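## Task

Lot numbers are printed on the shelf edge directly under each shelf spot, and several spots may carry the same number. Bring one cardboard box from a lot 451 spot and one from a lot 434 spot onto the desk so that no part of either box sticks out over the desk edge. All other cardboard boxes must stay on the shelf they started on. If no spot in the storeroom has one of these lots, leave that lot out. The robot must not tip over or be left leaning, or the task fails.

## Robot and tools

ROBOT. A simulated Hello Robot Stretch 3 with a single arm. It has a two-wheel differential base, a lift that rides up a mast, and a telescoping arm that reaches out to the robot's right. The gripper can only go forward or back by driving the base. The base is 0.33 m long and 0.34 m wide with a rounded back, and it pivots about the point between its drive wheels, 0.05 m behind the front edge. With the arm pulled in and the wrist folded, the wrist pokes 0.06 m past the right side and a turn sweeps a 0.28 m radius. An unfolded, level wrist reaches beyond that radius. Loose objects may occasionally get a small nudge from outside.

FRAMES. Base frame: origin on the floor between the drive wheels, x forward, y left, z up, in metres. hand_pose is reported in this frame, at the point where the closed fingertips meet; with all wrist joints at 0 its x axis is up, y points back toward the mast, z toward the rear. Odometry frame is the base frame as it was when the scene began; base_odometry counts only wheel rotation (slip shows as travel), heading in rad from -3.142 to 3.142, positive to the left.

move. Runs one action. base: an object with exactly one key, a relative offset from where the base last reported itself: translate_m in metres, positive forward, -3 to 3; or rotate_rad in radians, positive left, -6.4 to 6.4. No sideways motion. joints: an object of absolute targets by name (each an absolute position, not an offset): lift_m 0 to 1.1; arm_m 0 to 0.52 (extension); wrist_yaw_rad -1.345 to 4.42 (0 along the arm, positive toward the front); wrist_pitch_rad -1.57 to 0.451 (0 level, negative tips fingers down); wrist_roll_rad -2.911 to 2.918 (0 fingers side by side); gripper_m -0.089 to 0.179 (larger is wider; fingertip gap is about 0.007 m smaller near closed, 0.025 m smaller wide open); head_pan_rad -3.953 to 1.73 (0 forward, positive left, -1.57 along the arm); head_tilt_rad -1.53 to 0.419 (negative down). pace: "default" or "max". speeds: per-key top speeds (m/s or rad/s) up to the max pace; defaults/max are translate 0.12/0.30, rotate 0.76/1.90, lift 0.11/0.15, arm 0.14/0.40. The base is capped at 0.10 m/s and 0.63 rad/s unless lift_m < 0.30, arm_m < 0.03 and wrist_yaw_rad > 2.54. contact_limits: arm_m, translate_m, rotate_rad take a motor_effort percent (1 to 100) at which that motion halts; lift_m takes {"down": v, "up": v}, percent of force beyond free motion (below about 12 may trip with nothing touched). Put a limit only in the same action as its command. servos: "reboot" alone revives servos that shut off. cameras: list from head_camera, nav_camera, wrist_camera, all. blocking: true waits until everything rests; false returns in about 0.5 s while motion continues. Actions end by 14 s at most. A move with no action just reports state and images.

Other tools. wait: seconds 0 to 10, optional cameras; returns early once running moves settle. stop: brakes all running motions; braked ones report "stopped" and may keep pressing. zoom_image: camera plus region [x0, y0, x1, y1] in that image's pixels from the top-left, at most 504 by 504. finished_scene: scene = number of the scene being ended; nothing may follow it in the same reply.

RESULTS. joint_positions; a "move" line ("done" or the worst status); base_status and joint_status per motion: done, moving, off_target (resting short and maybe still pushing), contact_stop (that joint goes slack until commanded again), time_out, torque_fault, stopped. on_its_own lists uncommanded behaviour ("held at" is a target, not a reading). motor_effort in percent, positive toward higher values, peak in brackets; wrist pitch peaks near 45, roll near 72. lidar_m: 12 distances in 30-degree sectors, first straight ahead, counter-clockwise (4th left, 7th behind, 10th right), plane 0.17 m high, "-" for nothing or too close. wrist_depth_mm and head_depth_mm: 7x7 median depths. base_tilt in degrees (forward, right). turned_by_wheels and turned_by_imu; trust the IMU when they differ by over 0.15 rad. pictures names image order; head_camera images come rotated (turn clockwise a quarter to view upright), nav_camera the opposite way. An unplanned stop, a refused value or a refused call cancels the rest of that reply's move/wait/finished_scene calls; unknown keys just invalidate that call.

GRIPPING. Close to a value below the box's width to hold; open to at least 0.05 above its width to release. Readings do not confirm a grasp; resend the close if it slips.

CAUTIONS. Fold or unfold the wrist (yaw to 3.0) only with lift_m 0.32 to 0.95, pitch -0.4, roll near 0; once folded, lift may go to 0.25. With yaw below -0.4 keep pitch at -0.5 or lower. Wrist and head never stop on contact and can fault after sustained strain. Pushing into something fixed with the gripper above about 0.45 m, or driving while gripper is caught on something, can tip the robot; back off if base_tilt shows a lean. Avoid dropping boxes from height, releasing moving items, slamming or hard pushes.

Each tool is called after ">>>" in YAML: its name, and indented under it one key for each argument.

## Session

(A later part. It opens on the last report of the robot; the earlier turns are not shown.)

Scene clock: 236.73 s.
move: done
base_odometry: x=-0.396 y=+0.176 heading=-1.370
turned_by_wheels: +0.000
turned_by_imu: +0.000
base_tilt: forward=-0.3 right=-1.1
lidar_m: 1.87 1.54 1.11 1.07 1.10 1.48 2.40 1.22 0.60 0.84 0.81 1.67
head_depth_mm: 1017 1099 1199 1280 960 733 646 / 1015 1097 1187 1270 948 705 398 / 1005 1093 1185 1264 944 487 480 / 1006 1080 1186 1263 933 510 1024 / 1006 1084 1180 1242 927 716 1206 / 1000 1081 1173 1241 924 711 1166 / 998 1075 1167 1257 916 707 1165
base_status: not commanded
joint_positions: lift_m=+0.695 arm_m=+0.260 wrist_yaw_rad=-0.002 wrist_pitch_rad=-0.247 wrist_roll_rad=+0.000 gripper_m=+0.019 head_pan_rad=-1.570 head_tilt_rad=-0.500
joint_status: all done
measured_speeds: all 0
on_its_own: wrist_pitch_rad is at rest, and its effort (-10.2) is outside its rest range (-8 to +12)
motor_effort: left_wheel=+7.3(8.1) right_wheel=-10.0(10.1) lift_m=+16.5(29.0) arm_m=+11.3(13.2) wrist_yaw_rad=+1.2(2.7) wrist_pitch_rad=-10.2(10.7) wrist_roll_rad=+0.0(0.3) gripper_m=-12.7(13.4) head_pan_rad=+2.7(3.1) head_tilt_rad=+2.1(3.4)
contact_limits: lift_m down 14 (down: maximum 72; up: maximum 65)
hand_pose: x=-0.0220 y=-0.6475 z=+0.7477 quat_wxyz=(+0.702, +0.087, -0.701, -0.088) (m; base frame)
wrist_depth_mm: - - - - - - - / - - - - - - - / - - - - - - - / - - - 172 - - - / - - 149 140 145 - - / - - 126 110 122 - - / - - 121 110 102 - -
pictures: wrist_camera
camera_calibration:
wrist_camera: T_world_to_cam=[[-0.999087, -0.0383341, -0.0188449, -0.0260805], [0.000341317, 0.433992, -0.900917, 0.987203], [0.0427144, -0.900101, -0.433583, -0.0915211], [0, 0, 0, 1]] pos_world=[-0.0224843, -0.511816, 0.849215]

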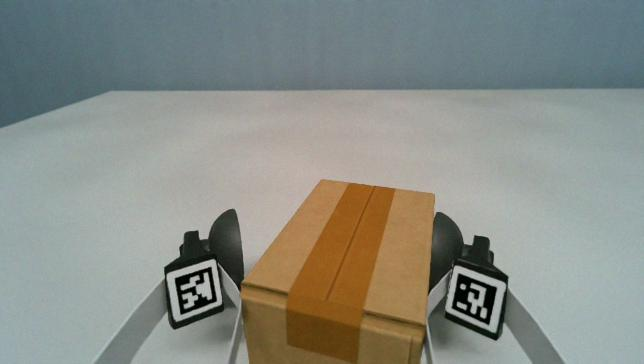

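>>> move:
  joints: {"lift_m": 0.705}

>>> move:
  joints: {"gripper_m": 0.179}

>>> move:
  joints: {"lift_m": 0.86}
  cameras: ["wrist_camera"]

>>> move:
  joints: {"arm_m": 0.0}
  pace: "max"
  cameras: ["wrist_camera","head_camera"]

Scene clock: 276.37 s.
move: done
base_odometry: x=-0.396 y=+0.176 heading=-1.370
turned_by_wheels: +0.000
turned_by_imu: +0.000
base_tilt: forward=-0.2 right=-1.3
lidar_m: 1.88 1.54 1.11 1.06 1.10 1.49 2.40 1.22 0.59 0.84 0.81 1.68
head_depth_mm: 1009 1093 1197 1270 959 733 628 / 1010 1093 1196 1266 950 683 396 / 1008 1088 1185 1260 945 483 612 / 1003 1084 1183 1259 933 500 1028 / 1004 1083 1179 1243 930 715 1209 / 1000 1073 1175 1241 922 712 1167 / 996 1078 1176 1246 911 706 626
base_status: not commanded
joint_positions: lift_m=+0.705 arm_m=+0.260 wrist_yaw_rad=-0.002 wrist_pitch_rad=-0.295 wrist_roll_rad=+0.000 gripper_m=+0.019 head_pan_rad=-1.570 head_tilt_rad=-0.500
joint_status: all done
measured_speeds: all 0
motor_effort: left_wheel=+4.5(7.8) right_wheel=-5.4(9.5) lift_m=+29.9(31.4) arm_m=+6.7(7.9) wrist_yaw_rad=+2.1(2.2) wrist_pitch_rad=-1.4(10.4) wrist_roll_rad=-0.2(0.3) gripper_m=-12.3(13.0) head_pan_rad=+2.5(2.7) head_tilt_rad=+1.7(2.7)
hand_pose: x=-0.0219 y=-0.6431 z=+0.7461 quat_wxyz=(+0.700, +0.104, -0.699, -0.105) (m; base frame)
wrist_depth_mm: - - - - - - - / - - - - - - - / - - - - - - - / - - - 163 163 - - / - - 149 135 144 - - / - - 126 117 126 - - / - - 130 123 111 111 -
pictures: none

Scene clock: 278.50 s.
move: done
base_odometry: x=-0.396 y=+0.176 heading=-1.370
turned_by_wheels: +0.000
turned_by_imu: +0.000
base_tilt: forward=-0.3 right=-1.1
lidar_m: 1.87 1.54 1.11 1.06 1.10 1.49 2.40 1.22 0.59 0.84 0.81 1.67
head_depth_mm: 1012 1088 1200 1278 956 732 631 / 1010 1087 1192 1271 945 684 395 / 1012 1087 1185 1267 941 483 612 / 1001 1087 1185 1260 933 500 635 / 1002 1083 1172 1246 928 714 1206 / 998 1082 1178 1238 920 710 1165 / 997 1079 1173 1254 912 708 628
base_status: not commanded
joint_positions: lift_m=+0.705 arm_m=+0.260 wrist_yaw_rad=-0.002 wrist_pitch_rad=-0.313 wrist_roll_rad=+0.000 gripper_m=+0.179 head_pan_rad=-1.570 head_tilt_rad=-0.500
joint_status: all done
measured_speeds: all 0
motor_effort: left_wheel=+2.9(4.5) right_wheel=-4.2(5.9) lift_m=+23.9(29.7) arm_m=+4.7(7.1) wrist_yaw_rad=+2.2(2.7) wrist_pitch_rad=+1.9(2.0) wrist_roll_rad=+0.0(0.3) gripper_m=+0.3(85.5) head_pan_rad=+1.6(2.6) head_tilt_rad=+1.8(2.5)
hand_pose: x=-0.0219 y=-0.6413 z=+0.7419 quat_wxyz=(+0.699, +0.110, -0.698, -0.111) (m; base frame)
wrist_depth_mm: - - - - - - - / - - - - - - - / - - - - - - - / - - - 162 162 - - / - 142 131 128 - - - / - 126 - 131 127 - - / - - - 141 - - 105
pictures: none

Scene clock: 280.73 s.
move: done
base_odometry: x=-0.396 y=+0.176 heading=-1.370
turned_by_wheels: +0.000
turned_by_imu: +0.000
base_tilt: forward=-0.3 right=-1.2
lidar_m: 1.87 1.54 1.11 1.06 1.10 1.49 2.40 1.22 0.59 0.84 0.81 1.67
head_depth_mm: 1014 1097 1195 1280 955 290 - / 1005 1089 1190 1271 387 402 643 / 1003 1088 1183 1269 407 681 639 / 1006 1083 1191 1259 433 675 636 / 998 1091 1176 1248 888 717 1198 / 1002 1079 1178 1239 920 710 1167 / 994 1075 1169 1250 914 708 627
base_status: not commanded
joint_positions: lift_m=+0.860 arm_m=+0.260 wrist_yaw_rad=-0.002 wrist_pitch_rad=-0.314 wrist_roll_rad=+0.000 gripper_m=+0.179 head_pan_rad=-1.570 head_tilt_rad=-0.500
joint_status: all done
measured_speeds: all 0
motor_effort: left_wheel=+3.2(3.7) right_wheel=-4.3(5.5) lift_m=+30.1(33.5) arm_m=+1.4(4.4) wrist_yaw_rad=+1.8(2.5) wrist_pitch_rad=+2.2(2.2) wrist_roll_rad=+0.1(0.3) gripper_m=+0.5(1.2) head_pan_rad=+1.6(2.7) head_tilt_rad=+2.1(2.1)
hand_pose: x=-0.0219 y=-0.6413 z=+0.8967 quat_wxyz=(+0.699, +0.110, -0.698, -0.111) (m; base frame)
wrist_depth_mm: - - - - - - - / - - - - - - - / - - - - - - - / - - - - - - - / - 142 - - - - - / - 126 - - - - - / - - - 259 - - 105
pictures: wrist_camera
camera_calibration:
wrist_camera: T_world_to_cam=[[-0.999066, -0.0375235, -0.0214329, -0.0201157], [0.000138622, 0.493195, -0.869919, 1.1288], [0.043213, -0.869109, -0.492729, 0.0516398], [0, 0, 0, 1]] pos_world=[-0.0224849, -0.512593, 1.00698]

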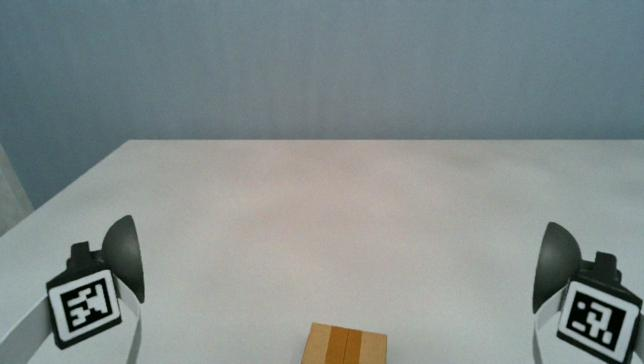

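Scene clock: 282.63 s.
move: done
base_odometry: x=-0.396 y=+0.176 heading=-1.370
turned_by_wheels: +0.000
turned_by_imu: +0.000
base_tilt: forward=-0.4 right=-1.1
lidar_m: 1.88 1.54 1.11 1.06 1.10 1.48 2.40 1.22 0.59 0.84 0.81 1.67
head_depth_mm: 1010 1093 1192 1269 959 734 645 / 1009 1091 1190 1276 948 729 615 / 1011 1095 1186 1267 940 723 292 / 1003 1087 1181 1258 934 719 283 / 999 1079 1181 1238 927 718 634 / 997 1082 1179 1244 920 711 1169 / 998 1079 1168 1250 912 708 627
base_status: not commanded
joint_positions: lift_m=+0.860 arm_m=+0.001 wrist_yaw_rad=-0.002 wrist_pitch_rad=-0.315 wrist_roll_rad=+0.000 gripper_m=+0.179 head_pan_rad=-1.570 head_tilt_rad=-0.500
joint_status: all done
measured_speeds: all 0
motor_effort: left_wheel=+3.1(3.5) right_wheel=-4.4(5.2) lift_m=+24.3(29.8) arm_m=-13.0(14.3) wrist_yaw_rad=+1.2(2.6) wrist_pitch_rad=+2.1(2.4) wrist_roll_rad=+0.3(0.3) gripper_m=+0.5(1.2) head_pan_rad=+2.3(2.3) head_tilt_rad=+1.4(1.9)
hand_pose: x=-0.0219 y=-0.3817 z=+0.8965 quat_wxyz=(+0.699, +0.110, -0.698, -0.112) (m; base frame)
wrist_depth_mm: - - - - - - - / 965 - - - - - - / - - - - - - - / - - - 450 - - - / - 142 - 437 - - - / - 126 - - - - - / - - - - - - 105
pictures: head_camera (sideways), wrist_camera
camera_calibration:
head_camera: T_world_to_cam=[[-0.0466693, 0.432116, -0.900609, 1.18768], [0.997508, -0.0276004, -0.0649334, 0.0780445], [-0.052916, -0.901395, -0.429751, 0.51521], [0, 0, 0, 1]] pos_world=[0.00484102, -0.0466534, 1.29612]
wrist_camera: T_world_to_cam=[[-0.999066, -0.037506, -0.0214678, -0.0103447], [0.000136848, 0.494015, -0.869453, 1.00052], [0.0432151, -0.868644, -0.493548, 0.27798], [0, 0, 0, 1]] pos_world=[-0.0224849, -0.253194, 1.00688]

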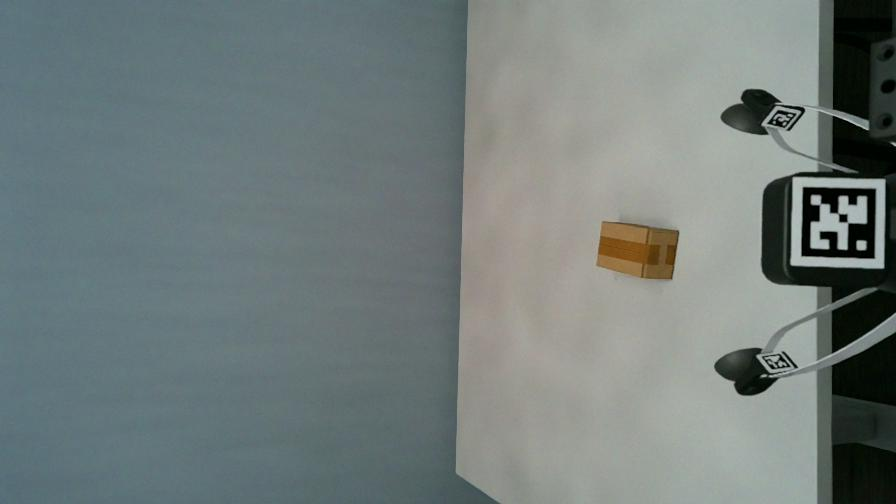

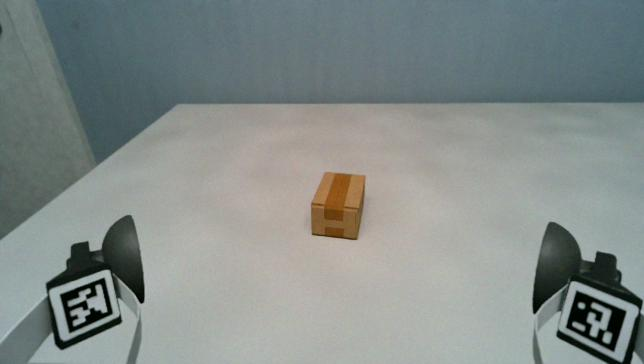

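>>> move:
  joints: {"wrist_yaw_rad": 3.0, "wrist_pitch_rad": -0.4, "gripper_m": 0.03, "head_pan_rad": 0.2, "head_tilt_rad": -0.25}
  pace: "max"

>>> move:
  joints: {"lift_m": 0.28, "wrist_pitch_rad": -0.45}
  pace: "max"

>>> move:
  base: {"translate_m": -1.78}
  joints: {"head_pan_rad": 1.2}
  pace: "max"
  cameras: ["nav_camera"]

Scene clock: 297.07 s.
move: done
base_odometry: x=-0.396 y=+0.176 heading=-1.370
turned_by_wheels: +0.000
turned_by_imu: +0.000
base_tilt: forward=-0.3 right=-1.2
lidar_m: 1.87 1.54 1.11 1.07 1.10 1.48 2.40 1.22 0.59 0.84 0.81 1.67
head_depth_mm: 1967 2045 2096 2170 2234 2072 1649 / 2005 2081 2139 2228 2262 2066 1650 / 2062 1824 1876 1979 2059 2000 1639 / 2115 2167 2230 2295 2366 2070 1630 / 2129 2213 2289 2366 2436 2081 1615 / 2161 2227 2286 2358 2451 2129 1607 / 2224 1871 1929 1999 2058 2052 1609
base_status: not commanded
joint_positions: lift_m=+0.860 arm_m=+0.001 wrist_yaw_rad=+2.997 wrist_pitch_rad=-0.412 wrist_roll_rad=+0.000 gripper_m=+0.030 head_pan_rad=+0.208 head_tilt_rad=-0.246
joint_status: all done
measured_speeds: translate_m=+0.000 rotate_rad=+0.000 lift_m=+0.000 arm_m=+0.000 wrist_yaw_rad=+0.000 wrist_pitch_rad=+0.000 wrist_roll_rad=+0.000 head_pan_rad=-0.024 head_tilt_rad=+0.000
motor_effort: left_wheel=+3.4(3.4) right_wheel=-4.1(5.2) lift_m=+27.3(27.4) arm_m=-12.4(13.2) wrist_yaw_rad=+2.0(8.3) wrist_pitch_rad=+1.8(4.3) wrist_roll_rad=+0.3(0.3) gripper_m=-0.2(83.6) head_pan_rad=-3.2(6.7) head_tilt_rad=+0.6(7.7)
hand_pose: x=+0.0112 y=+0.0772 z=+0.8740 quat_wxyz=(+0.195, +0.700, +0.095, +0.680) (m; base frame)
wrist_depth_mm: - 137 - - - - - / - 148 - - - - - / - 162 - - - - - / - 185 - - - - - / - - 205 - - - - / - - 130 146 130 - - / - - 260 - - - -
pictures: none

Scene clock: 301.73 s.
move: done
base_odometry: x=-0.396 y=+0.176 heading=-1.370
turned_by_wheels: +0.000
turned_by_imu: +0.000
base_tilt: forward=-0.3 right=-1.3
lidar_m: 1.87 1.54 1.11 1.07 1.10 1.48 2.40 1.22 0.59 0.84 0.81 1.67
head_depth_mm: 1964 2048 2126 2177 2250 2075 1655 / 2007 2087 2154 2225 2280 2054 1644 / 2033 1846 2052 1952 2092 1993 1628 / 2086 2150 2227 2327 2371 2026 1613 / 2113 2193 2291 2359 2445 2088 1600 / 2155 2187 2298 2366 2423 2093 1602 / 2184 1904 1919 2012 2084 2027 1597
base_status: not commanded
joint_positions: lift_m=+0.280 arm_m=+0.001 wrist_yaw_rad=+2.997 wrist_pitch_rad=-0.464 wrist_roll_rad=+0.000 gripper_m=+0.030 head_pan_rad=+0.200 head_tilt_rad=-0.250
joint_status: all done
measured_speeds: all 0
motor_effort: left_wheel=+2.9(3.5) right_wheel=-4.2(5.6) lift_m=+26.1(26.1) arm_m=-11.6(12.9) wrist_yaw_rad=+2.6(3.9) wrist_pitch_rad=+2.0(5.0) wrist_roll_rad=+0.1(0.3) gripper_m=+0.3(0.9) head_pan_rad=-3.4(3.9) head_tilt_rad=-3.5(4.0)
hand_pose: x=+0.0102 y=+0.0706 z=+0.2826 quat_wxyz=(+0.212, +0.698, +0.113, +0.675) (m; base frame)
wrist_depth_mm: - 139 - - - - - / - 150 - - - - - / 857 166 744 821 809 796 797 / 669 195 220 656 656 648 636 / 569 549 213 536 547 545 540 / 489 297 130 150 130 477 465 / 262 268 246 257 397 418 415
pictures: none

Scene clock: 309.07 s.
move: done
base_odometry: x=-0.751 y=+1.920 heading=-1.370
turned_by_wheels: +0.000
turned_by_imu: -0.002
base_tilt: forward=-0.2 right=-1.1
lidar_m: 3.62 1.50 1.10 1.37 0.93 0.67 0.64 0.66 0.89 1.25 1.11 1.11
head_depth_mm: 1134 1174 1240 1304 1375 1452 1518 / 1071 1119 1172 1222 1295 1367 1440 / 1019 1066 1113 1162 1217 1280 1349 / 976 1011 1057 1105 1156 1209 1262 / 1102 1145 1184 1217 1265 1316 1364 / 2192 2264 2360 2441 2550 2118 1603 / 2116 2202 2258 2353 2438 2099 1599
base_status: done
joint_positions: lift_m=+0.280 arm_m=+0.001 wrist_yaw_rad=+2.997 wrist_pitch_rad=-0.464 wrist_roll_rad=+0.000 gripper_m=+0.030 head_pan_rad=+1.200 head_tilt_rad=-0.250
joint_status: all done
measured_speeds: all 0
motor_effort: left_wheel=-0.4(12.2) right_wheel=-10.2(17.7) lift_m=+27.5(30.7) arm_m=-11.0(12.4) wrist_yaw_rad=+1.4(3.5) wrist_pitch_rad=+2.0(2.2) wrist_roll_rad=-0.1(0.5) gripper_m=+0.4(1.0) head_pan_rad=-3.3(4.5) head_tilt_rad=-1.0(3.6)
hand_pose: x=+0.0101 y=+0.0706 z=+0.2826 quat_wxyz=(+0.212, +0.698, +0.113, +0.675) (m; base frame)
wrist_depth_mm: - 139 - - - - - / 933 150 - - - - - / 841 166 742 815 799 793 793 / 672 195 220 657 659 645 649 / 569 545 213 532 553 542 543 / 490 295 130 150 130 469 474 / 262 266 247 257 399 417 414
pictures: nav_camera (sideways)
camera_calibration:
nav_camera: T_world_to_cam=[[0.0646199, 0.213139, 0.974883, -1.22628], [0.936742, -0.349726, 0.0143691, 0.0257864], [0.344004, 0.912285, -0.222256, 0.240376], [0, 0, 0, 1]] pos_world=[-0.0276035, 0.0510954, 1.24853]

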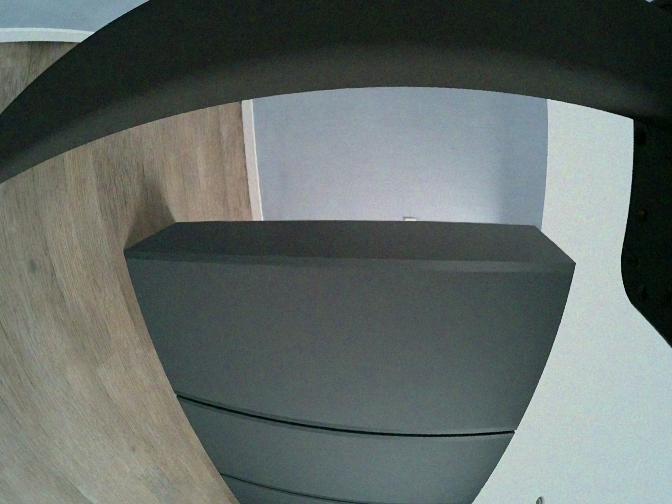

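>>> move:
  base: {"rotate_rad": 1.57}
  joints: {"head_pan_rad": 0.3, "head_tilt_rad": -0.25}
  pace: "max"
  cameras: ["nav_camera","head_camera"]

Scene clock: 324.40 s.
move: done
base_odometry: x=-0.751 y=+1.920 heading=+0.200
turned_by_wheels: +1.570
turned_by_imu: +1.539
base_tilt: forward=-0.2 right=-1.1
lidar_m: 1.29 0.94 0.67 0.64 0.65 0.87 1.26 1.13 1.11 3.62 1.52 1.10
head_depth_mm: 2094 2191 2246 2350 2408 2182 1649 / 2141 2264 2293 2412 2492 2175 1625 / 2212 2296 2361 2471 2534 2169 1624 / 2213 2314 2401 2511 2609 2134 1618 / 1628 1687 1778 1845 1934 1954 1611 / 1264 1308 1347 1391 1443 1506 1503 / 1026 1059 1084 1114 1146 1188 1224
base_status: done
joint_positions: lift_m=+0.280 arm_m=+0.001 wrist_yaw_rad=+2.997 wrist_pitch_rad=-0.464 wrist_roll_rad=+0.000 gripper_m=+0.030 head_pan_rad=+0.295 head_tilt_rad=-0.250
joint_status: all done
measured_speeds: all 0
motor_effort: left_wheel=-6.9(14.8) right_wheel=+8.1(14.7) lift_m=+24.6(31.6) arm_m=-12.3(13.4) wrist_yaw_rad=+0.9(3.1) wrist_pitch_rad=+2.1(2.2) wrist_roll_rad=+0.0(0.3) gripper_m=+0.0(0.9) head_pan_rad=+3.5(5.1) head_tilt_rad=+1.1(3.8)
hand_pose: x=+0.0101 y=+0.0706 z=+0.2826 quat_wxyz=(+0.212, +0.698, +0.113, +0.675) (m; base frame)
wrist_depth_mm: 578 139 616 627 - - - / 621 150 159 - - - - / - 165 190 748 767 765 781 / 673 194 220 658 648 651 636 / 563 543 213 537 551 544 543 / 490 296 130 150 130 467 469 / 260 268 246 257 398 418 411
pictures: head_camera (sideways), nav_camera (sideways)
camera_calibration:
head_camera: T_world_to_cam=[[-0.174538, -0.101458, -0.979409, 1.29137], [-0.248498, 0.967019, -0.0558898, 0.073948], [0.952778, 0.233626, -0.193993, 0.202244], [0, 0, 0, 1]] pos_world=[0.0510754, 0.0122606, 1.30815]
nav_camera: T_world_to_cam=[[0.207503, 0.0809311, 0.974881, -1.22714], [0.304017, -0.952558, 0.0143682, 0.0296244], [0.929794, 0.293399, -0.222263, 0.236851], [0, 0, 0, 1]] pos_world=[0.0254063, 0.0580411, 1.24853]

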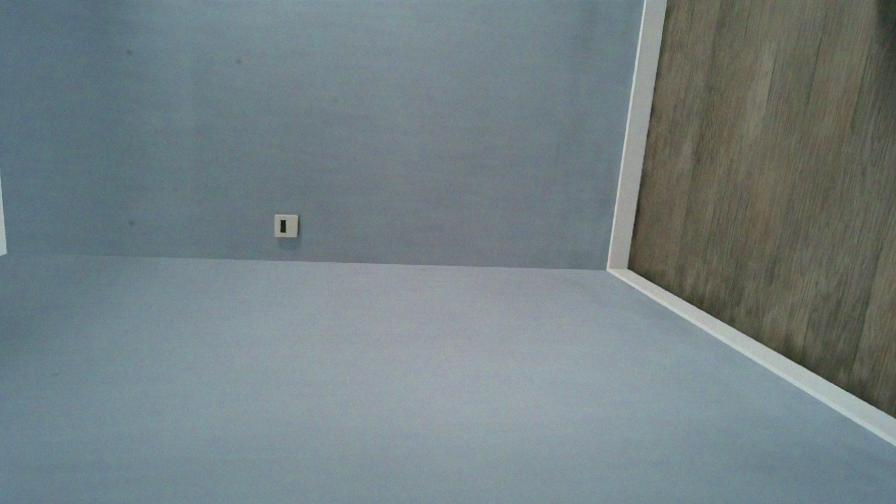

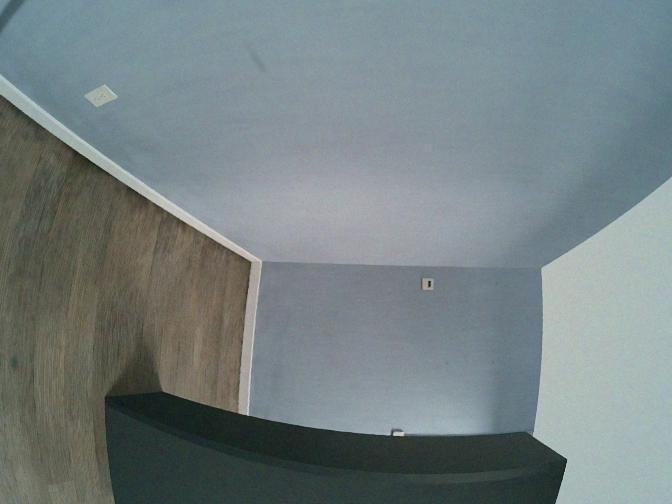

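>>> move:
  base: {"rotate_rad": 0.15}
  pace: "max"

>>> move:
  base: {"translate_m": 1.6}
  joints: {"head_pan_rad": -1.5, "head_tilt_rad": -0.2}
  pace: "max"
  cameras: ["nav_camera","head_camera"]

Scene clock: 341.57 s.
move: done
base_odometry: x=-0.751 y=+1.920 heading=+0.350
turned_by_wheels: +0.150
turned_by_imu: +0.146
base_tilt: forward=-0.2 right=-1.3
lidar_m: 1.78 0.82 0.64 0.64 0.69 1.02 1.25 1.12 2.00 2.89 1.33 1.10
head_depth_mm: 2118 2166 2235 2329 2383 2173 1643 / 2200 2275 2330 2414 2513 2171 1622 / 1912 2051 2181 2384 2519 2161 1626 / 1435 1511 1591 1683 1796 1887 1609 / 1158 1193 1253 1305 1378 1441 1494 / 964 989 1024 1064 1104 1153 1202 / 825 849 871 900 928 956 991
base_status: done
joint_positions: lift_m=+0.280 arm_m=+0.001 wrist_yaw_rad=+2.997 wrist_pitch_rad=-0.464 wrist_roll_rad=+0.000 gripper_m=+0.030 head_pan_rad=+0.300 head_tilt_rad=-0.250
joint_status: not commanded
measured_speeds: all 0
motor_effort: left_wheel=-5.6(13.7) right_wheel=+6.7(13.9) lift_m=+24.7(24.7) arm_m=-8.4(9.6) wrist_yaw_rad=+1.6(2.7) wrist_pitch_rad=+2.1(2.2) wrist_roll_rad=-0.1(0.3) gripper_m=+0.5(1.0) head_pan_rad=+3.3(4.0) head_tilt_rad=+2.2(2.8)
hand_pose: x=+0.0101 y=+0.0706 z=+0.2826 quat_wxyz=(+0.212, +0.698, +0.113, +0.675) (m; base frame)
wrist_depth_mm: 622 139 621 628 623 622 622 / - 150 159 - - - - / - 165 176 - - 765 746 / 687 194 220 664 650 647 639 / 570 543 213 539 547 551 544 / 487 297 130 151 130 474 466 / 262 267 247 256 395 414 413
pictures: none

Scene clock: 348.30 s.
move: done
base_odometry: x=+0.752 y=+2.468 heading=+0.349
turned_by_wheels: +0.000
turned_by_imu: +0.001
base_tilt: forward=-0.3 right=-1.2
lidar_m: 0.91 0.60 0.47 0.46 0.50 0.75 2.63 0.71 0.56 1.42 1.18 0.93
head_depth_mm: 1168 1255 1019 1332 524 526 542 / 2235 2174 2175 1377 1408 1408 1124 / 2349 - - - 3641 2357 1721 / 2108 - - - 3663 2344 1705 / 2412 3045 3169 3312 3156 2312 1721 / 2142 2189 2276 2333 2409 2180 1701 / 1689 1733 1773 1796 1869 1890 1696
base_status: done
joint_positions: lift_m=+0.280 arm_m=+0.001 wrist_yaw_rad=+2.997 wrist_pitch_rad=-0.464 wrist_roll_rad=+0.000 gripper_m=+0.030 head_pan_rad=-1.500 head_tilt_rad=-0.200
joint_status: all done
measured_speeds: all 0
motor_effort: left_wheel=-2.2(13.6) right_wheel=+5.9(13.7) lift_m=+29.2(31.4) arm_m=-3.7(8.8) wrist_yaw_rad=+2.1(3.3) wrist_pitch_rad=+2.1(2.2) wrist_roll_rad=+0.0(0.3) gripper_m=+0.2(0.9) head_pan_rad=+2.4(4.8) head_tilt_rad=+5.8(10.0)
hand_pose: x=+0.0101 y=+0.0706 z=+0.2826 quat_wxyz=(+0.212, +0.698, +0.113, +0.675) (m; base frame)
wrist_depth_mm: 482 139 477 475 474 475 473 / 523 150 512 518 519 520 520 / 576 166 552 571 573 570 566 / - 186 196 635 624 625 613 / 566 555 212 537 554 543 535 / 489 296 130 150 130 469 471 / 262 267 246 258 395 415 413
pictures: head_camera (sideways), nav_camera (sideways)
camera_calibration:
head_camera: T_world_to_cam=[[-0.0566008, 0.143118, -0.988086, 1.30203], [0.998259, 0.0245362, -0.0536297, 0.0633263], [0.0165685, -0.989401, -0.144258, 0.143177], [0, 0, 0, 1]] pos_world=[0.00810739, -0.0462379, 1.31056]
nav_camera: T_world_to_cam=[[0.0292976, -0.170984, 0.984838, -1.23907], [-0.996366, -0.0838329, 0.0150858, 0.0366152], [0.0799824, -0.981701, -0.172819, 0.177613], [0, 0, 0, 1]] pos_world=[0.0585781, -0.0344302, 1.25043]

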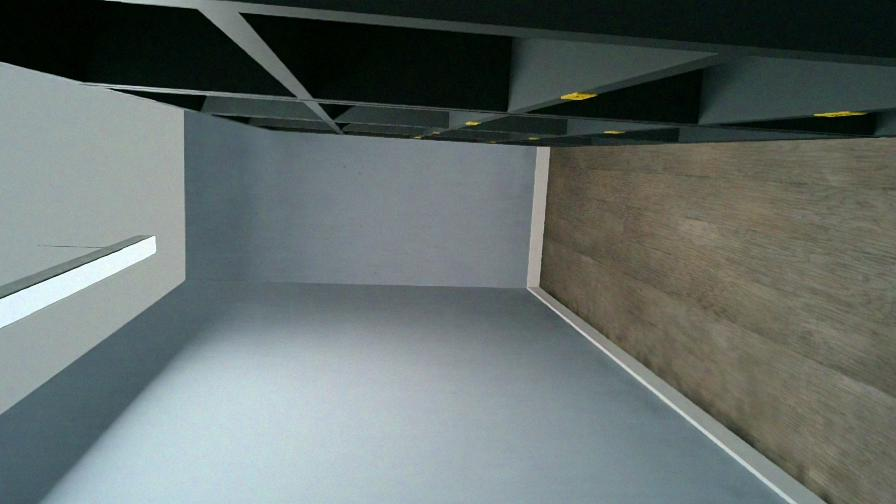

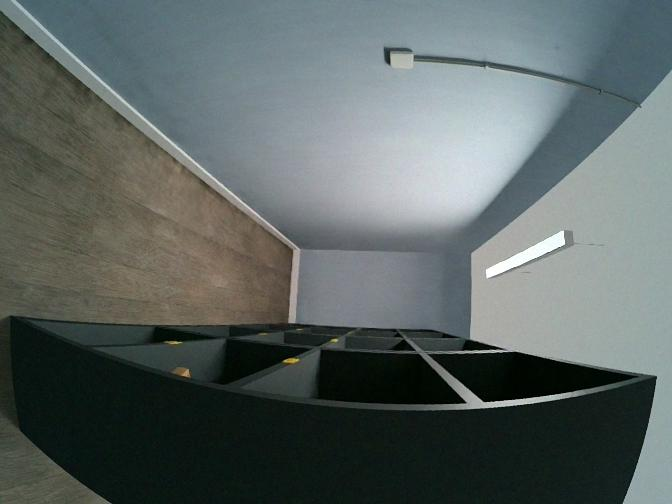

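>>> move:
  base: {"translate_m": 0.5}
  pace: "max"

>>> move:
  base: {"rotate_rad": -1.72}
  joints: {"head_pan_rad": -1.2, "head_tilt_rad": -0.3}
  pace: "max"

>>> move:
  base: {"translate_m": 0.9}
  pace: "max"
  cameras: ["nav_camera","head_camera"]

Scene clock: 381.17 s.
move: done
base_odometry: x=+1.222 y=+2.639 heading=+0.349
turned_by_wheels: +0.000
turned_by_imu: +0.000
base_tilt: forward=-0.5 right=-1.1
lidar_m: 0.42 0.45 0.42 0.41 0.45 0.66 2.77 0.85 1.59 1.18 0.54 0.43
head_depth_mm: 2318 3804 3901 3156 3209 2381 1742 / 2109 - - - 3759 2358 1733 / 2347 - - - 3702 2376 1735 / 2110 2326 2514 2675 2867 2272 1714 / 1363 1411 1467 1515 1596 1669 1595 / 994 1015 1043 1068 1106 1144 1177 / 775 793 807 825 846 868 888
base_status: done
joint_positions: lift_m=+0.280 arm_m=+0.001 wrist_yaw_rad=+2.998 wrist_pitch_rad=-0.464 wrist_roll_rad=+0.000 gripper_m=+0.030 head_pan_rad=-1.500 head_tilt_rad=-0.200
joint_status: not commanded
measured_speeds: all 0
motor_effort: left_wheel=-0.3(13.5) right_wheel=+7.7(13.5) lift_m=+29.9(31.2) arm_m=+2.4(2.7) wrist_yaw_rad=+0.8(2.9) wrist_pitch_rad=+2.0(2.2) wrist_roll_rad=+0.2(0.3) gripper_m=+0.6(0.7) head_pan_rad=+2.5(3.0) head_tilt_rad=+5.3(6.4)
hand_pose: x=+0.0101 y=+0.0706 z=+0.2826 quat_wxyz=(+0.212, +0.698, +0.113, +0.675) (m; base frame)
wrist_depth_mm: 428 139 423 425 425 425 426 / 475 150 458 469 466 465 459 / 520 166 487 519 514 513 504 / - 185 194 - - - 523 / 564 545 211 534 546 548 509 / 487 297 129 150 130 467 471 / 262 268 247 257 397 418 413
pictures: none

Scene clock: 383.37 s.
move: done
base_odometry: x=+1.222 y=+2.639 heading=-1.370
turned_by_wheels: -1.720
turned_by_imu: -1.686
base_tilt: forward=-0.3 right=-1.3
lidar_m: 1.78 0.61 0.44 0.42 0.43 0.43 0.42 0.43 0.58 1.51 0.88 0.84
head_depth_mm: 2748 2917 2981 3151 2950 2038 1562 / 2847 2974 3095 3213 2941 2014 1552 / 2937 3121 3254 3363 2897 2019 1548 / 3066 3152 3369 3431 2895 2011 1542 / 3144 3318 3528 3619 2851 2000 1536 / 969 1008 1050 1094 1144 1197 1263 / 825 845 875 908 944 980 1024
base_status: done
joint_positions: lift_m=+0.280 arm_m=+0.001 wrist_yaw_rad=+2.998 wrist_pitch_rad=-0.464 wrist_roll_rad=+0.000 gripper_m=+0.030 head_pan_rad=-1.197 head_tilt_rad=-0.300
joint_status: all done
measured_speeds: all 0
motor_effort: left_wheel=+5.3(15.3) right_wheel=-8.3(15.1) lift_m=+28.5(30.5) arm_m=-8.0(8.4) wrist_yaw_rad=+2.3(2.9) wrist_pitch_rad=+2.0(2.1) wrist_roll_rad=-0.1(0.3) gripper_m=-0.3(0.9) head_pan_rad=-3.0(4.0) head_tilt_rad=-2.6(5.1)
hand_pose: x=+0.0101 y=+0.0706 z=+0.2826 quat_wxyz=(+0.212, +0.698, +0.113, +0.675) (m; base frame)
wrist_depth_mm: 397 139 420 436 450 466 481 / 436 150 459 478 492 516 531 / 476 167 499 532 541 550 - / 520 518 196 - - 606 624 / 551 547 211 539 549 550 540 / 488 296 130 150 130 472 467 / 262 268 247 257 396 418 414
pictures: none

Scene clock: 387.70 s.
move: done
base_odometry: x=+1.401 y=+1.757 heading=-1.371
turned_by_wheels: +0.000
turned_by_imu: +0.001
base_tilt: forward=-0.3 right=-1.1
lidar_m: 1.84 0.64 0.46 0.44 0.45 0.61 1.31 1.35 0.62 0.92 0.84 0.81
head_depth_mm: 834 628 907 944 736 1027 935 / 861 641 935 981 731 1066 926 / 888 658 974 1014 722 1108 921 / 924 675 1011 1052 714 1144 912 / 956 692 1054 1098 708 1185 912 / 942 712 1014 1022 749 1105 913 / 797 737 848 877 797 947 903
base_status: done
joint_positions: lift_m=+0.280 arm_m=+0.001 wrist_yaw_rad=+2.998 wrist_pitch_rad=-0.464 wrist_roll_rad=+0.000 gripper_m=+0.030 head_pan_rad=-1.200 head_tilt_rad=-0.300
joint_status: not commanded
measured_speeds: all 0
motor_effort: left_wheel=+1.7(16.4) right_wheel=+6.8(10.6) lift_m=+24.9(28.8) arm_m=-10.2(13.3) wrist_yaw_rad=+2.1(3.3) wrist_pitch_rad=+2.1(2.2) wrist_roll_rad=+0.1(0.4) gripper_m=+0.5(0.9) head_pan_rad=-3.6(3.8) head_tilt_rad=-2.4(3.9)
hand_pose: x=+0.0101 y=+0.0706 z=+0.2826 quat_wxyz=(+0.212, +0.698, +0.113, +0.675) (m; base frame)
wrist_depth_mm: 416 139 436 453 467 481 496 / 449 150 471 495 510 528 538 / 495 166 512 536 545 - - / 534 190 192 - 609 623 620 / 551 545 212 542 553 541 540 / 492 298 130 150 130 472 468 / 262 266 247 257 399 416 416
pictures: head_camera (sideways), nav_camera (sideways)
camera_calibration:
head_camera: T_world_to_cam=[[-0.131862, 0.211481, -0.968446, 1.27675], [0.944499, 0.323357, -0.0579893, 0.0693572], [0.30089, -0.922343, -0.242382, 0.26922], [0, 0, 0, 1]] pos_world=[0.0218417, -0.0441229, 1.30574]
nav_camera: T_world_to_cam=[[0.113789, -0.245643, 0.962659, -1.21068], [-0.926672, -0.375622, 0.0136874, 0.0380112], [0.358233, -0.893626, -0.270372, 0.302904], [0, 0, 0, 1]] pos_world=[0.064476, -0.0124349, 1.24685]

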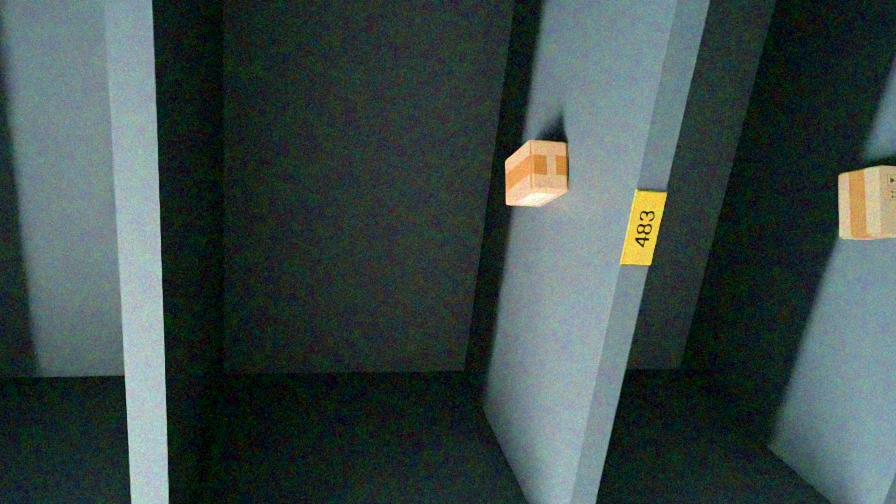

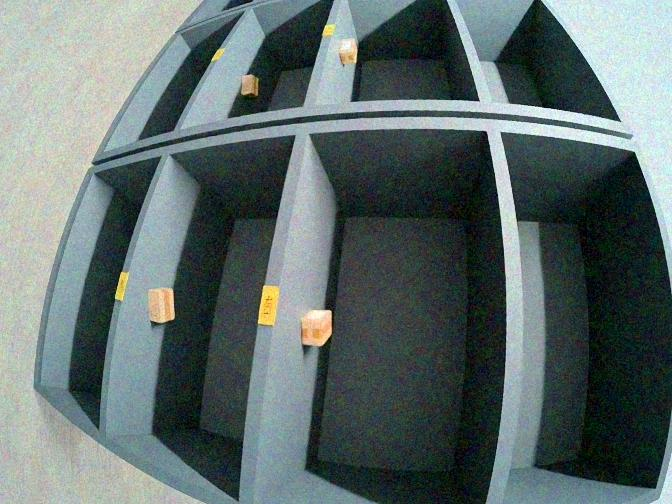

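>>> zoom_image:
  camera: "nav_camera"
  region: [104, 266, 140, 306]

>>> zoom_image:
  camera: "nav_camera"
  region: [312, 14, 344, 46]

>>> zoom_image:
  camera: "nav_camera"
  region: [202, 38, 234, 70]

>>> zoom_image:
  camera: "head_camera"
  region: [610, 180, 676, 276]

Scaled by 12.600 from the camera's 672x504 image, which has a finer 792x594 frame.

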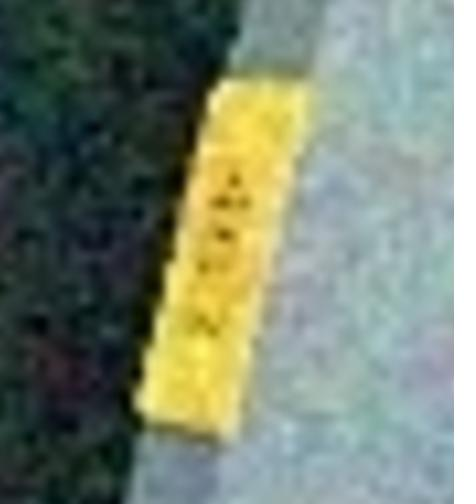

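Scaled by 15.750 from the camera's 672x504 image, which has a finer 792x594 frame.

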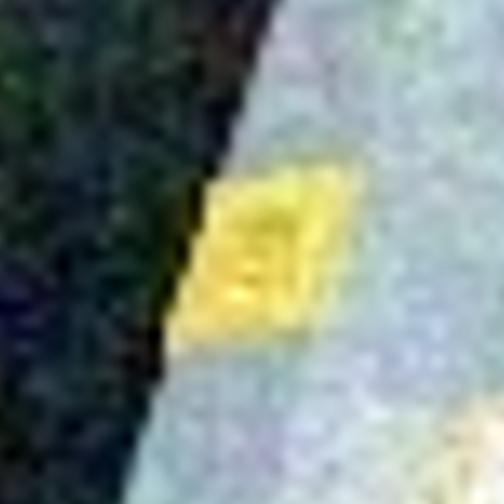

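Scaled by 15.750 from the camera's 672x504 image, which has a finer 792x594 frame.

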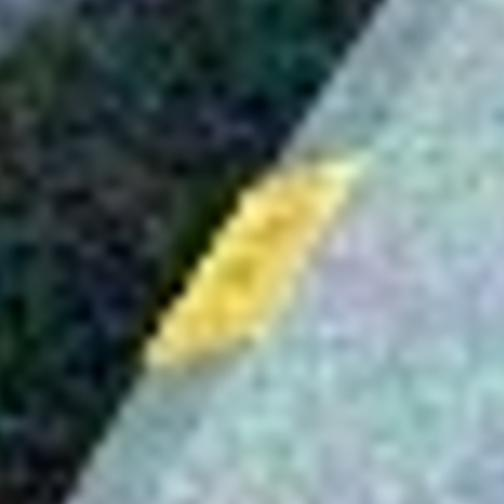

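Scaled by 5.250 from the camera's 896x504 image, which has a finer 1280x720 frame.

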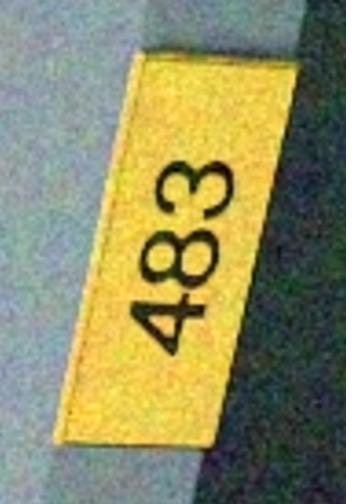

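>>> move:
  joints: {"head_tilt_rad": -0.75, "head_pan_rad": -1.1}
  pace: "max"
  cameras: ["head_camera"]

>>> move:
  base: {"translate_m": 0.75}
  joints: {"head_tilt_rad": -0.55, "head_pan_rad": -1.2}
  pace: "max"
  cameras: ["nav_camera","head_camera"]

Scene clock: 403.43 s.
move: done
base_odometry: x=+1.401 y=+1.757 heading=-1.371
turned_by_wheels: +0.000
turned_by_imu: +0.000
base_tilt: forward=-0.4 right=-1.3
lidar_m: 1.84 0.64 0.46 0.44 0.46 0.61 1.31 1.35 0.62 0.91 0.84 0.81
head_depth_mm: 819 863 620 1107 947 1186 1117 / 853 897 640 1150 939 1227 1136 / 892 889 667 1156 940 1259 1144 / 935 875 695 1146 983 1254 1141 / 925 860 1124 1140 1365 1290 1144 / 794 807 949 1054 1238 1312 1136 / 691 739 836 982 1375 1304 1128
base_status: not commanded
joint_positions: lift_m=+0.280 arm_m=+0.001 wrist_yaw_rad=+2.998 wrist_pitch_rad=-0.464 wrist_roll_rad=+0.000 gripper_m=+0.030 head_pan_rad=-1.103 head_tilt_rad=-0.764
joint_status: all done
measured_speeds: all 0
motor_effort: left_wheel=+1.7(2.3) right_wheel=+7.0(7.2) lift_m=+23.2(23.7) arm_m=-8.3(9.9) wrist_yaw_rad=+2.0(2.7) wrist_pitch_rad=+2.0(2.2) wrist_roll_rad=-0.1(0.3) gripper_m=-0.1(0.7) head_pan_rad=+4.1(4.8) head_tilt_rad=-3.2(7.2)
hand_pose: x=+0.0101 y=+0.0706 z=+0.2826 quat_wxyz=(+0.212, +0.698, +0.113, +0.675) (m; base frame)
wrist_depth_mm: 413 139 438 454 466 483 497 / 448 150 473 498 516 528 533 / 498 167 505 538 540 - - / 538 190 192 - 611 622 618 / 549 554 211 540 546 547 549 / 490 297 130 150 130 474 466 / 261 267 246 257 399 418 414
pictures: head_camera (sideways)
camera_calibration:
head_camera: T_world_to_cam=[[-0.335216, 0.561406, -0.756607, 1.0017], [0.895239, 0.440034, -0.0701294, 0.0854891], [0.293562, -0.700852, -0.650098, 0.799778], [0, 0, 0, 1]] pos_world=[0.0244695, -0.0394539, 1.28383]

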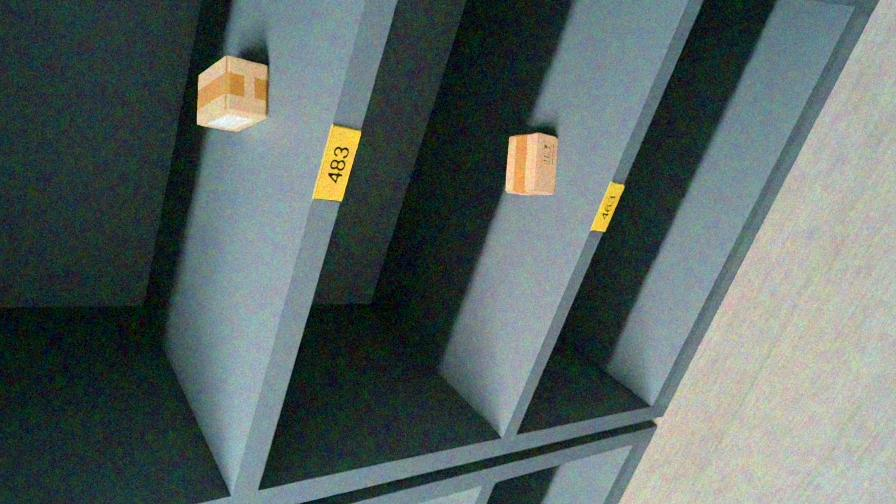

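Scene clock: 407.27 s.
move: done
base_odometry: x=+1.550 y=+1.022 heading=-1.371
turned_by_wheels: +0.000
turned_by_imu: +0.000
base_tilt: forward=-0.2 right=-1.3
lidar_m: 1.89 0.66 0.47 0.45 0.47 0.64 1.66 1.14 1.05 0.56 1.04 0.95
head_depth_mm: 787 850 912 663 769 692 764 / 816 884 933 656 1124 920 818 / 840 912 968 652 1159 910 1141 / 872 946 993 681 1150 904 1182 / 903 981 1017 715 1142 929 1183 / 940 1026 1009 745 1136 955 1184 / 973 1055 987 1181 1120 1295 1183
base_status: done
joint_positions: lift_m=+0.280 arm_m=+0.001 wrist_yaw_rad=+2.998 wrist_pitch_rad=-0.464 wrist_roll_rad=+0.000 gripper_m=+0.030 head_pan_rad=-1.200 head_tilt_rad=-0.550
joint_status: all done
measured_speeds: all 0
motor_effort: left_wheel=+2.5(13.6) right_wheel=+0.7(13.5) lift_m=+27.9(31.5) arm_m=-6.9(9.4) wrist_yaw_rad=+0.9(3.0) wrist_pitch_rad=+2.0(2.2) wrist_roll_rad=-0.1(0.3) gripper_m=+0.7(1.1) head_pan_rad=-3.0(4.3) head_tilt_rad=+2.5(4.9)
hand_pose: x=+0.0101 y=+0.0706 z=+0.2826 quat_wxyz=(+0.212, +0.698, +0.113, +0.675) (m; base frame)
wrist_depth_mm: 424 139 452 465 482 498 510 / 468 150 484 510 526 537 - / 502 166 196 549 - - - / 546 186 194 - 623 624 619 / 564 545 212 538 544 543 543 / 485 297 130 150 130 468 470 / 263 266 246 257 398 413 414
pictures: head_camera (sideways), nav_camera (sideways)
camera_calibration:
head_camera: T_world_to_cam=[[-0.215761, 0.427371, -0.877953, 1.15918], [0.938848, 0.337901, -0.0662423, 0.0800762], [0.268351, -0.838557, -0.474142, 0.571023], [0, 0, 0, 1]] pos_world=[0.0216919, -0.0436227, 1.29376]
nav_camera: T_world_to_cam=[[0.196902, -0.459529, 0.866062, -1.08505], [-0.925619, -0.378331, 0.00970145, 0.0431921], [0.3232, -0.803554, -0.499843, 0.601792], [0, 0, 0, 1]] pos_world=[0.0591281, 0.0013024, 1.2401]

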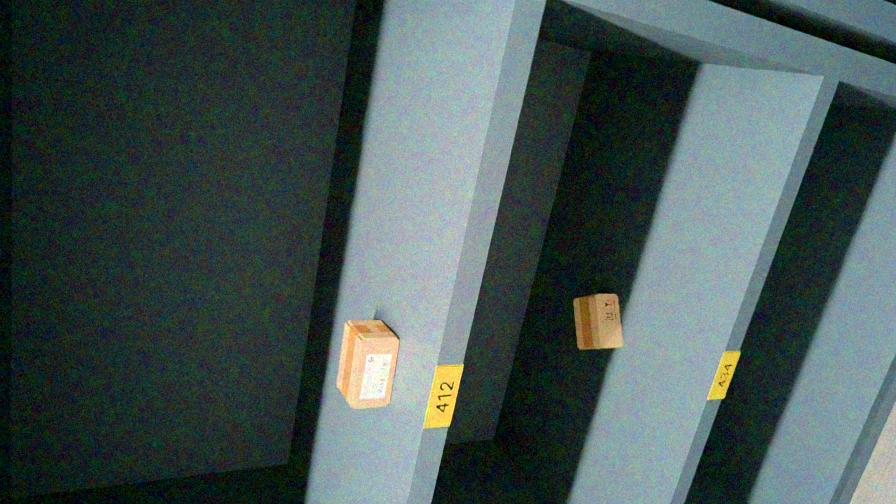

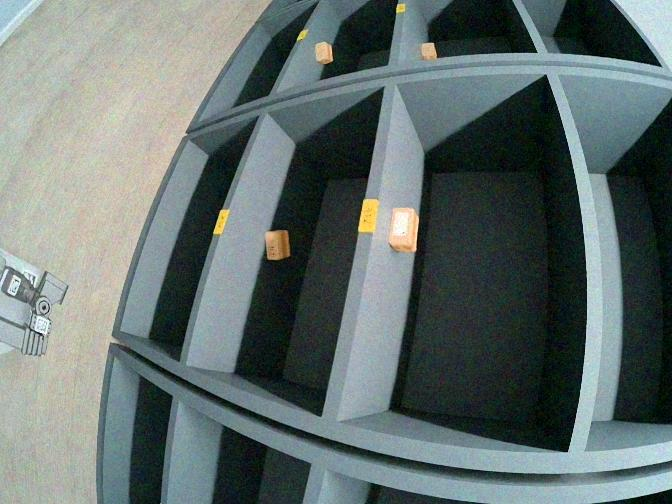

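>>> zoom_image:
  camera: "head_camera"
  region: [694, 340, 754, 410]

Scaled by 7.200 from the camera's 896x504 image, which has a finer 1280x720 frame.

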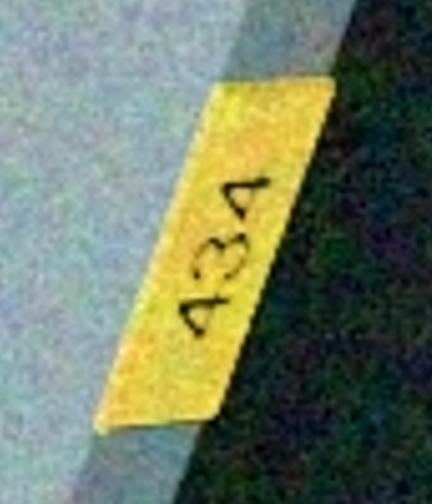

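>>> move:
  base: {"translate_m": 0.38}
  joints: {"head_pan_rad": -1.57, "head_tilt_rad": -0.6}
  pace: "max"
  cameras: ["head_camera"]

>>> move:
  joints: {"lift_m": 0.58, "wrist_pitch_rad": -0.4}
  pace: "max"

>>> move:
  joints: {"wrist_yaw_rad": 0.0, "gripper_m": 0.179}
  pace: "max"

>>> move:
  joints: {"wrist_pitch_rad": -0.3}
  cameras: ["wrist_camera","head_camera"]

Scene clock: 447.60 s.
move: done
base_odometry: x=+1.626 y=+0.650 heading=-1.370
turned_by_wheels: +0.000
turned_by_imu: +0.000
base_tilt: forward=-0.3 right=-1.2
lidar_m: 1.93 0.67 0.48 0.46 0.48 0.65 1.69 1.44 0.70 1.00 0.68 1.38
head_depth_mm: 816 896 927 669 1052 914 1089 / 817 898 915 662 1100 907 1170 / 813 893 900 654 1097 900 1164 / 814 897 886 650 1084 901 1158 / 810 888 869 641 1077 890 1156 / 806 886 859 636 1073 886 1139 / 805 885 848 628 1062 880 1139
base_status: done
joint_positions: lift_m=+0.280 arm_m=+0.001 wrist_yaw_rad=+2.998 wrist_pitch_rad=-0.464 wrist_roll_rad=+0.000 gripper_m=+0.030 head_pan_rad=-1.572 head_tilt_rad=-0.600
joint_status: all done
measured_speeds: all 0
motor_effort: left_wheel=+6.5(14.9) right_wheel=+0.5(11.4) lift_m=+29.8(31.2) arm_m=-3.9(6.1) wrist_yaw_rad=+0.9(2.8) wrist_pitch_rad=+2.1(2.2) wrist_roll_rad=+0.0(0.3) gripper_m=+0.4(0.9) head_pan_rad=+3.3(4.7) head_tilt_rad=-4.8(7.4)
hand_pose: x=+0.0101 y=+0.0706 z=+0.2826 quat_wxyz=(+0.212, +0.698, +0.113, +0.675) (m; base frame)
wrist_depth_mm: 433 139 457 478 491 500 521 / 473 150 497 522 524 537 - / 514 165 194 - - - - / 546 185 194 613 629 628 639 / 563 542 212 536 548 547 538 / 491 294 130 150 130 473 468 / 262 266 247 257 400 416 413
pictures: head_camera (sideways)
camera_calibration:
head_camera: T_world_to_cam=[[-0.0458687, 0.519941, -0.85297, 1.12551], [0.997464, -0.0226857, -0.0674673, 0.0813539], [-0.0544292, -0.853901, -0.517581, 0.629465], [0, 0, 0, 1]] pos_world=[0.00473915, -0.0458502, 1.29131]

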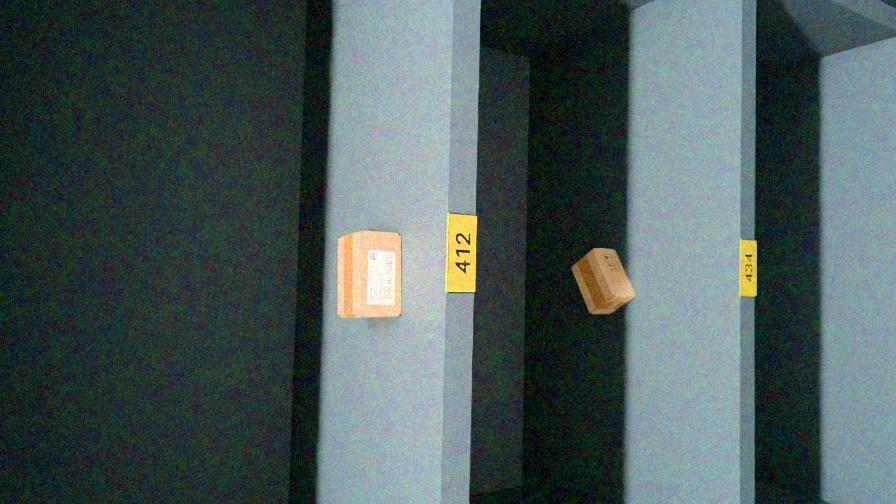

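Scene clock: 450.40 s.
move: done
base_odometry: x=+1.626 y=+0.650 heading=-1.370
turned_by_wheels: +0.000
turned_by_imu: +0.000
base_tilt: forward=-0.2 right=-1.2
lidar_m: 1.92 0.67 0.48 0.46 0.48 0.64 1.69 1.45 0.70 1.00 0.68 1.39
head_depth_mm: 819 898 925 669 1054 911 1090 / 815 896 914 664 1103 908 1165 / 812 894 900 656 1098 899 1160 / 813 891 885 650 1085 896 1159 / 810 892 871 640 1078 891 1149 / 809 891 859 635 1071 884 1142 / 806 885 845 628 1064 879 1145
base_status: not commanded
joint_positions: lift_m=+0.580 arm_m=+0.001 wrist_yaw_rad=+2.998 wrist_pitch_rad=-0.419 wrist_roll_rad=+0.000 gripper_m=+0.030 head_pan_rad=-1.570 head_tilt_rad=-0.600
joint_status: all done
measured_speeds: all 0
motor_effort: left_wheel=+6.2(6.9) right_wheel=+0.8(1.1) lift_m=+28.0(34.3) arm_m=-2.2(4.3) wrist_yaw_rad=+2.1(3.1) wrist_pitch_rad=+3.0(5.1) wrist_roll_rad=+0.2(0.3) gripper_m=+0.1(1.0) head_pan_rad=+3.6(4.2) head_tilt_rad=-5.2(6.0)
hand_pose: x=+0.0109 y=+0.0764 z=+0.5925 quat_wxyz=(+0.197, +0.700, +0.097, +0.680) (m; base frame)
wrist_depth_mm: 428 137 453 466 483 497 516 / 465 148 488 512 527 540 551 / 507 162 523 540 - - - / 540 178 188 - - - - / - - 203 148 153 - - / - - 130 145 127 820 815 / 738 740 263 745 699 752 737
pictures: none

Scene clock: 452.43 s.
move: done
base_odometry: x=+1.626 y=+0.650 heading=-1.370
turned_by_wheels: +0.000
turned_by_imu: +0.000
base_tilt: forward=-0.5 right=-1.2
lidar_m: 1.92 0.67 0.48 0.46 0.48 0.64 1.69 1.44 0.70 1.00 0.68 1.39
head_depth_mm: 818 899 927 669 1056 911 1091 / 814 897 913 664 1101 908 1174 / 812 892 895 656 1097 902 1162 / 809 894 885 647 1087 897 1156 / 811 889 871 641 1081 889 1148 / 809 885 857 632 1071 883 1138 / 808 883 847 628 1059 880 1140
base_status: not commanded
joint_positions: lift_m=+0.580 arm_m=+0.001 wrist_yaw_rad=+0.003 wrist_pitch_rad=-0.419 wrist_roll_rad=+0.000 gripper_m=+0.179 head_pan_rad=-1.570 head_tilt_rad=-0.600
joint_status: all done
measured_speeds: all 0
motor_effort: left_wheel=+6.1(7.0) right_wheel=+0.7(1.3) lift_m=+23.7(28.1) arm_m=-1.2(3.4) wrist_yaw_rad=-3.6(8.3) wrist_pitch_rad=+3.1(3.2) wrist_roll_rad=+0.3(0.4) gripper_m=+0.7(83.8) head_pan_rad=+3.5(4.0) head_tilt_rad=-5.9(6.1)
hand_pose: x=-0.0208 y=-0.3698 z=+0.5924 quat_wxyz=(+0.692, +0.148, -0.691, -0.146) (m; base frame)
wrist_depth_mm: 494 - - - - - - / 493 505 505 492 497 488 479 / 401 400 396 394 390 385 382 / 370 360 357 354 350 351 345 / 489 145 - - - - - / - 139 - - - - - / - 630 - - - - 105
pictures: none

Scene clock: 453.20 s.
move: done
base_odometry: x=+1.626 y=+0.650 heading=-1.370
turned_by_wheels: +0.000
turned_by_imu: +0.000
base_tilt: forward=-0.3 right=-1.2
lidar_m: 1.93 0.67 0.48 0.46 0.48 0.64 1.69 1.44 0.70 1.00 0.68 1.39
head_depth_mm: 818 899 927 669 1052 914 1087 / 815 896 913 661 1104 905 1175 / 811 892 898 657 1094 901 1159 / 811 890 885 649 1085 894 1157 / 809 890 870 641 1076 891 1154 / 808 887 857 633 1074 885 1147 / 803 883 847 627 1062 876 1139
base_status: not commanded
joint_positions: lift_m=+0.580 arm_m=+0.001 wrist_yaw_rad=+0.003 wrist_pitch_rad=-0.322 wrist_roll_rad=+0.000 gripper_m=+0.179 head_pan_rad=-1.570 head_tilt_rad=-0.600
joint_status: all done
measured_speeds: all 0
motor_effort: left_wheel=+6.4(6.6) right_wheel=+0.1(1.0) lift_m=+23.4(24.2) arm_m=-1.2(1.9) wrist_yaw_rad=-2.4(4.3) wrist_pitch_rad=+3.5(4.4) wrist_roll_rad=-0.2(0.3) gripper_m=+0.1(1.0) head_pan_rad=+3.2(4.1) head_tilt_rad=-5.4(5.7)
hand_pose: x=-0.0208 y=-0.3810 z=+0.6148 quat_wxyz=(+0.698, +0.115, -0.697, -0.112) (m; base frame)
wrist_depth_mm: 490 - - - - - - / 490 - - 518 - - - / 488 489 487 498 477 507 472 / 388 390 382 381 378 378 374 / 472 363 367 362 361 356 352 / - 140 - - - - - / - - - - - - 105
pictures: head_camera (sideways), wrist_camera
camera_calibration:
head_camera: T_world_to_cam=[[-0.0466911, 0.520085, -0.852837, 1.12535], [0.997501, -0.0210373, -0.0674404, 0.0812933], [-0.0530161, -0.853855, -0.517803, 0.629753], [0, 0, 0, 1]] pos_world=[0.00484067, -0.0458484, 1.29131]
wrist_camera: T_world_to_cam=[[-0.998869, -0.0422791, -0.0217525, -0.0167776], [-0.0023011, 0.499947, -0.866053, 0.755501], [0.0474911, -0.865023, -0.499479, 0.144643], [0, 0, 0, 1]] pos_world=[-0.0218894, -0.2533, 0.726185]

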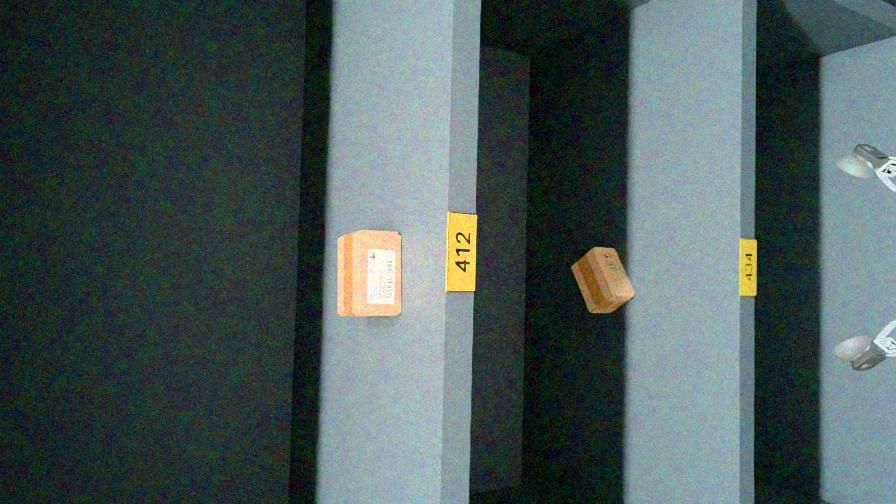

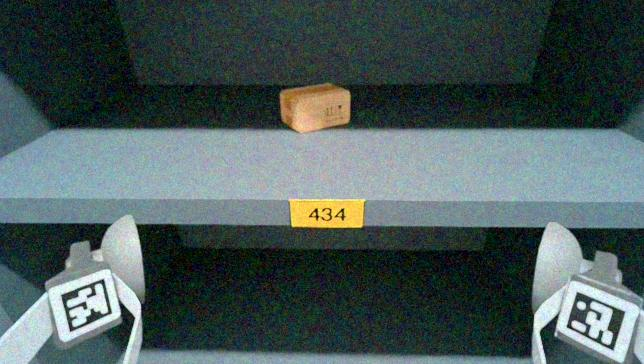

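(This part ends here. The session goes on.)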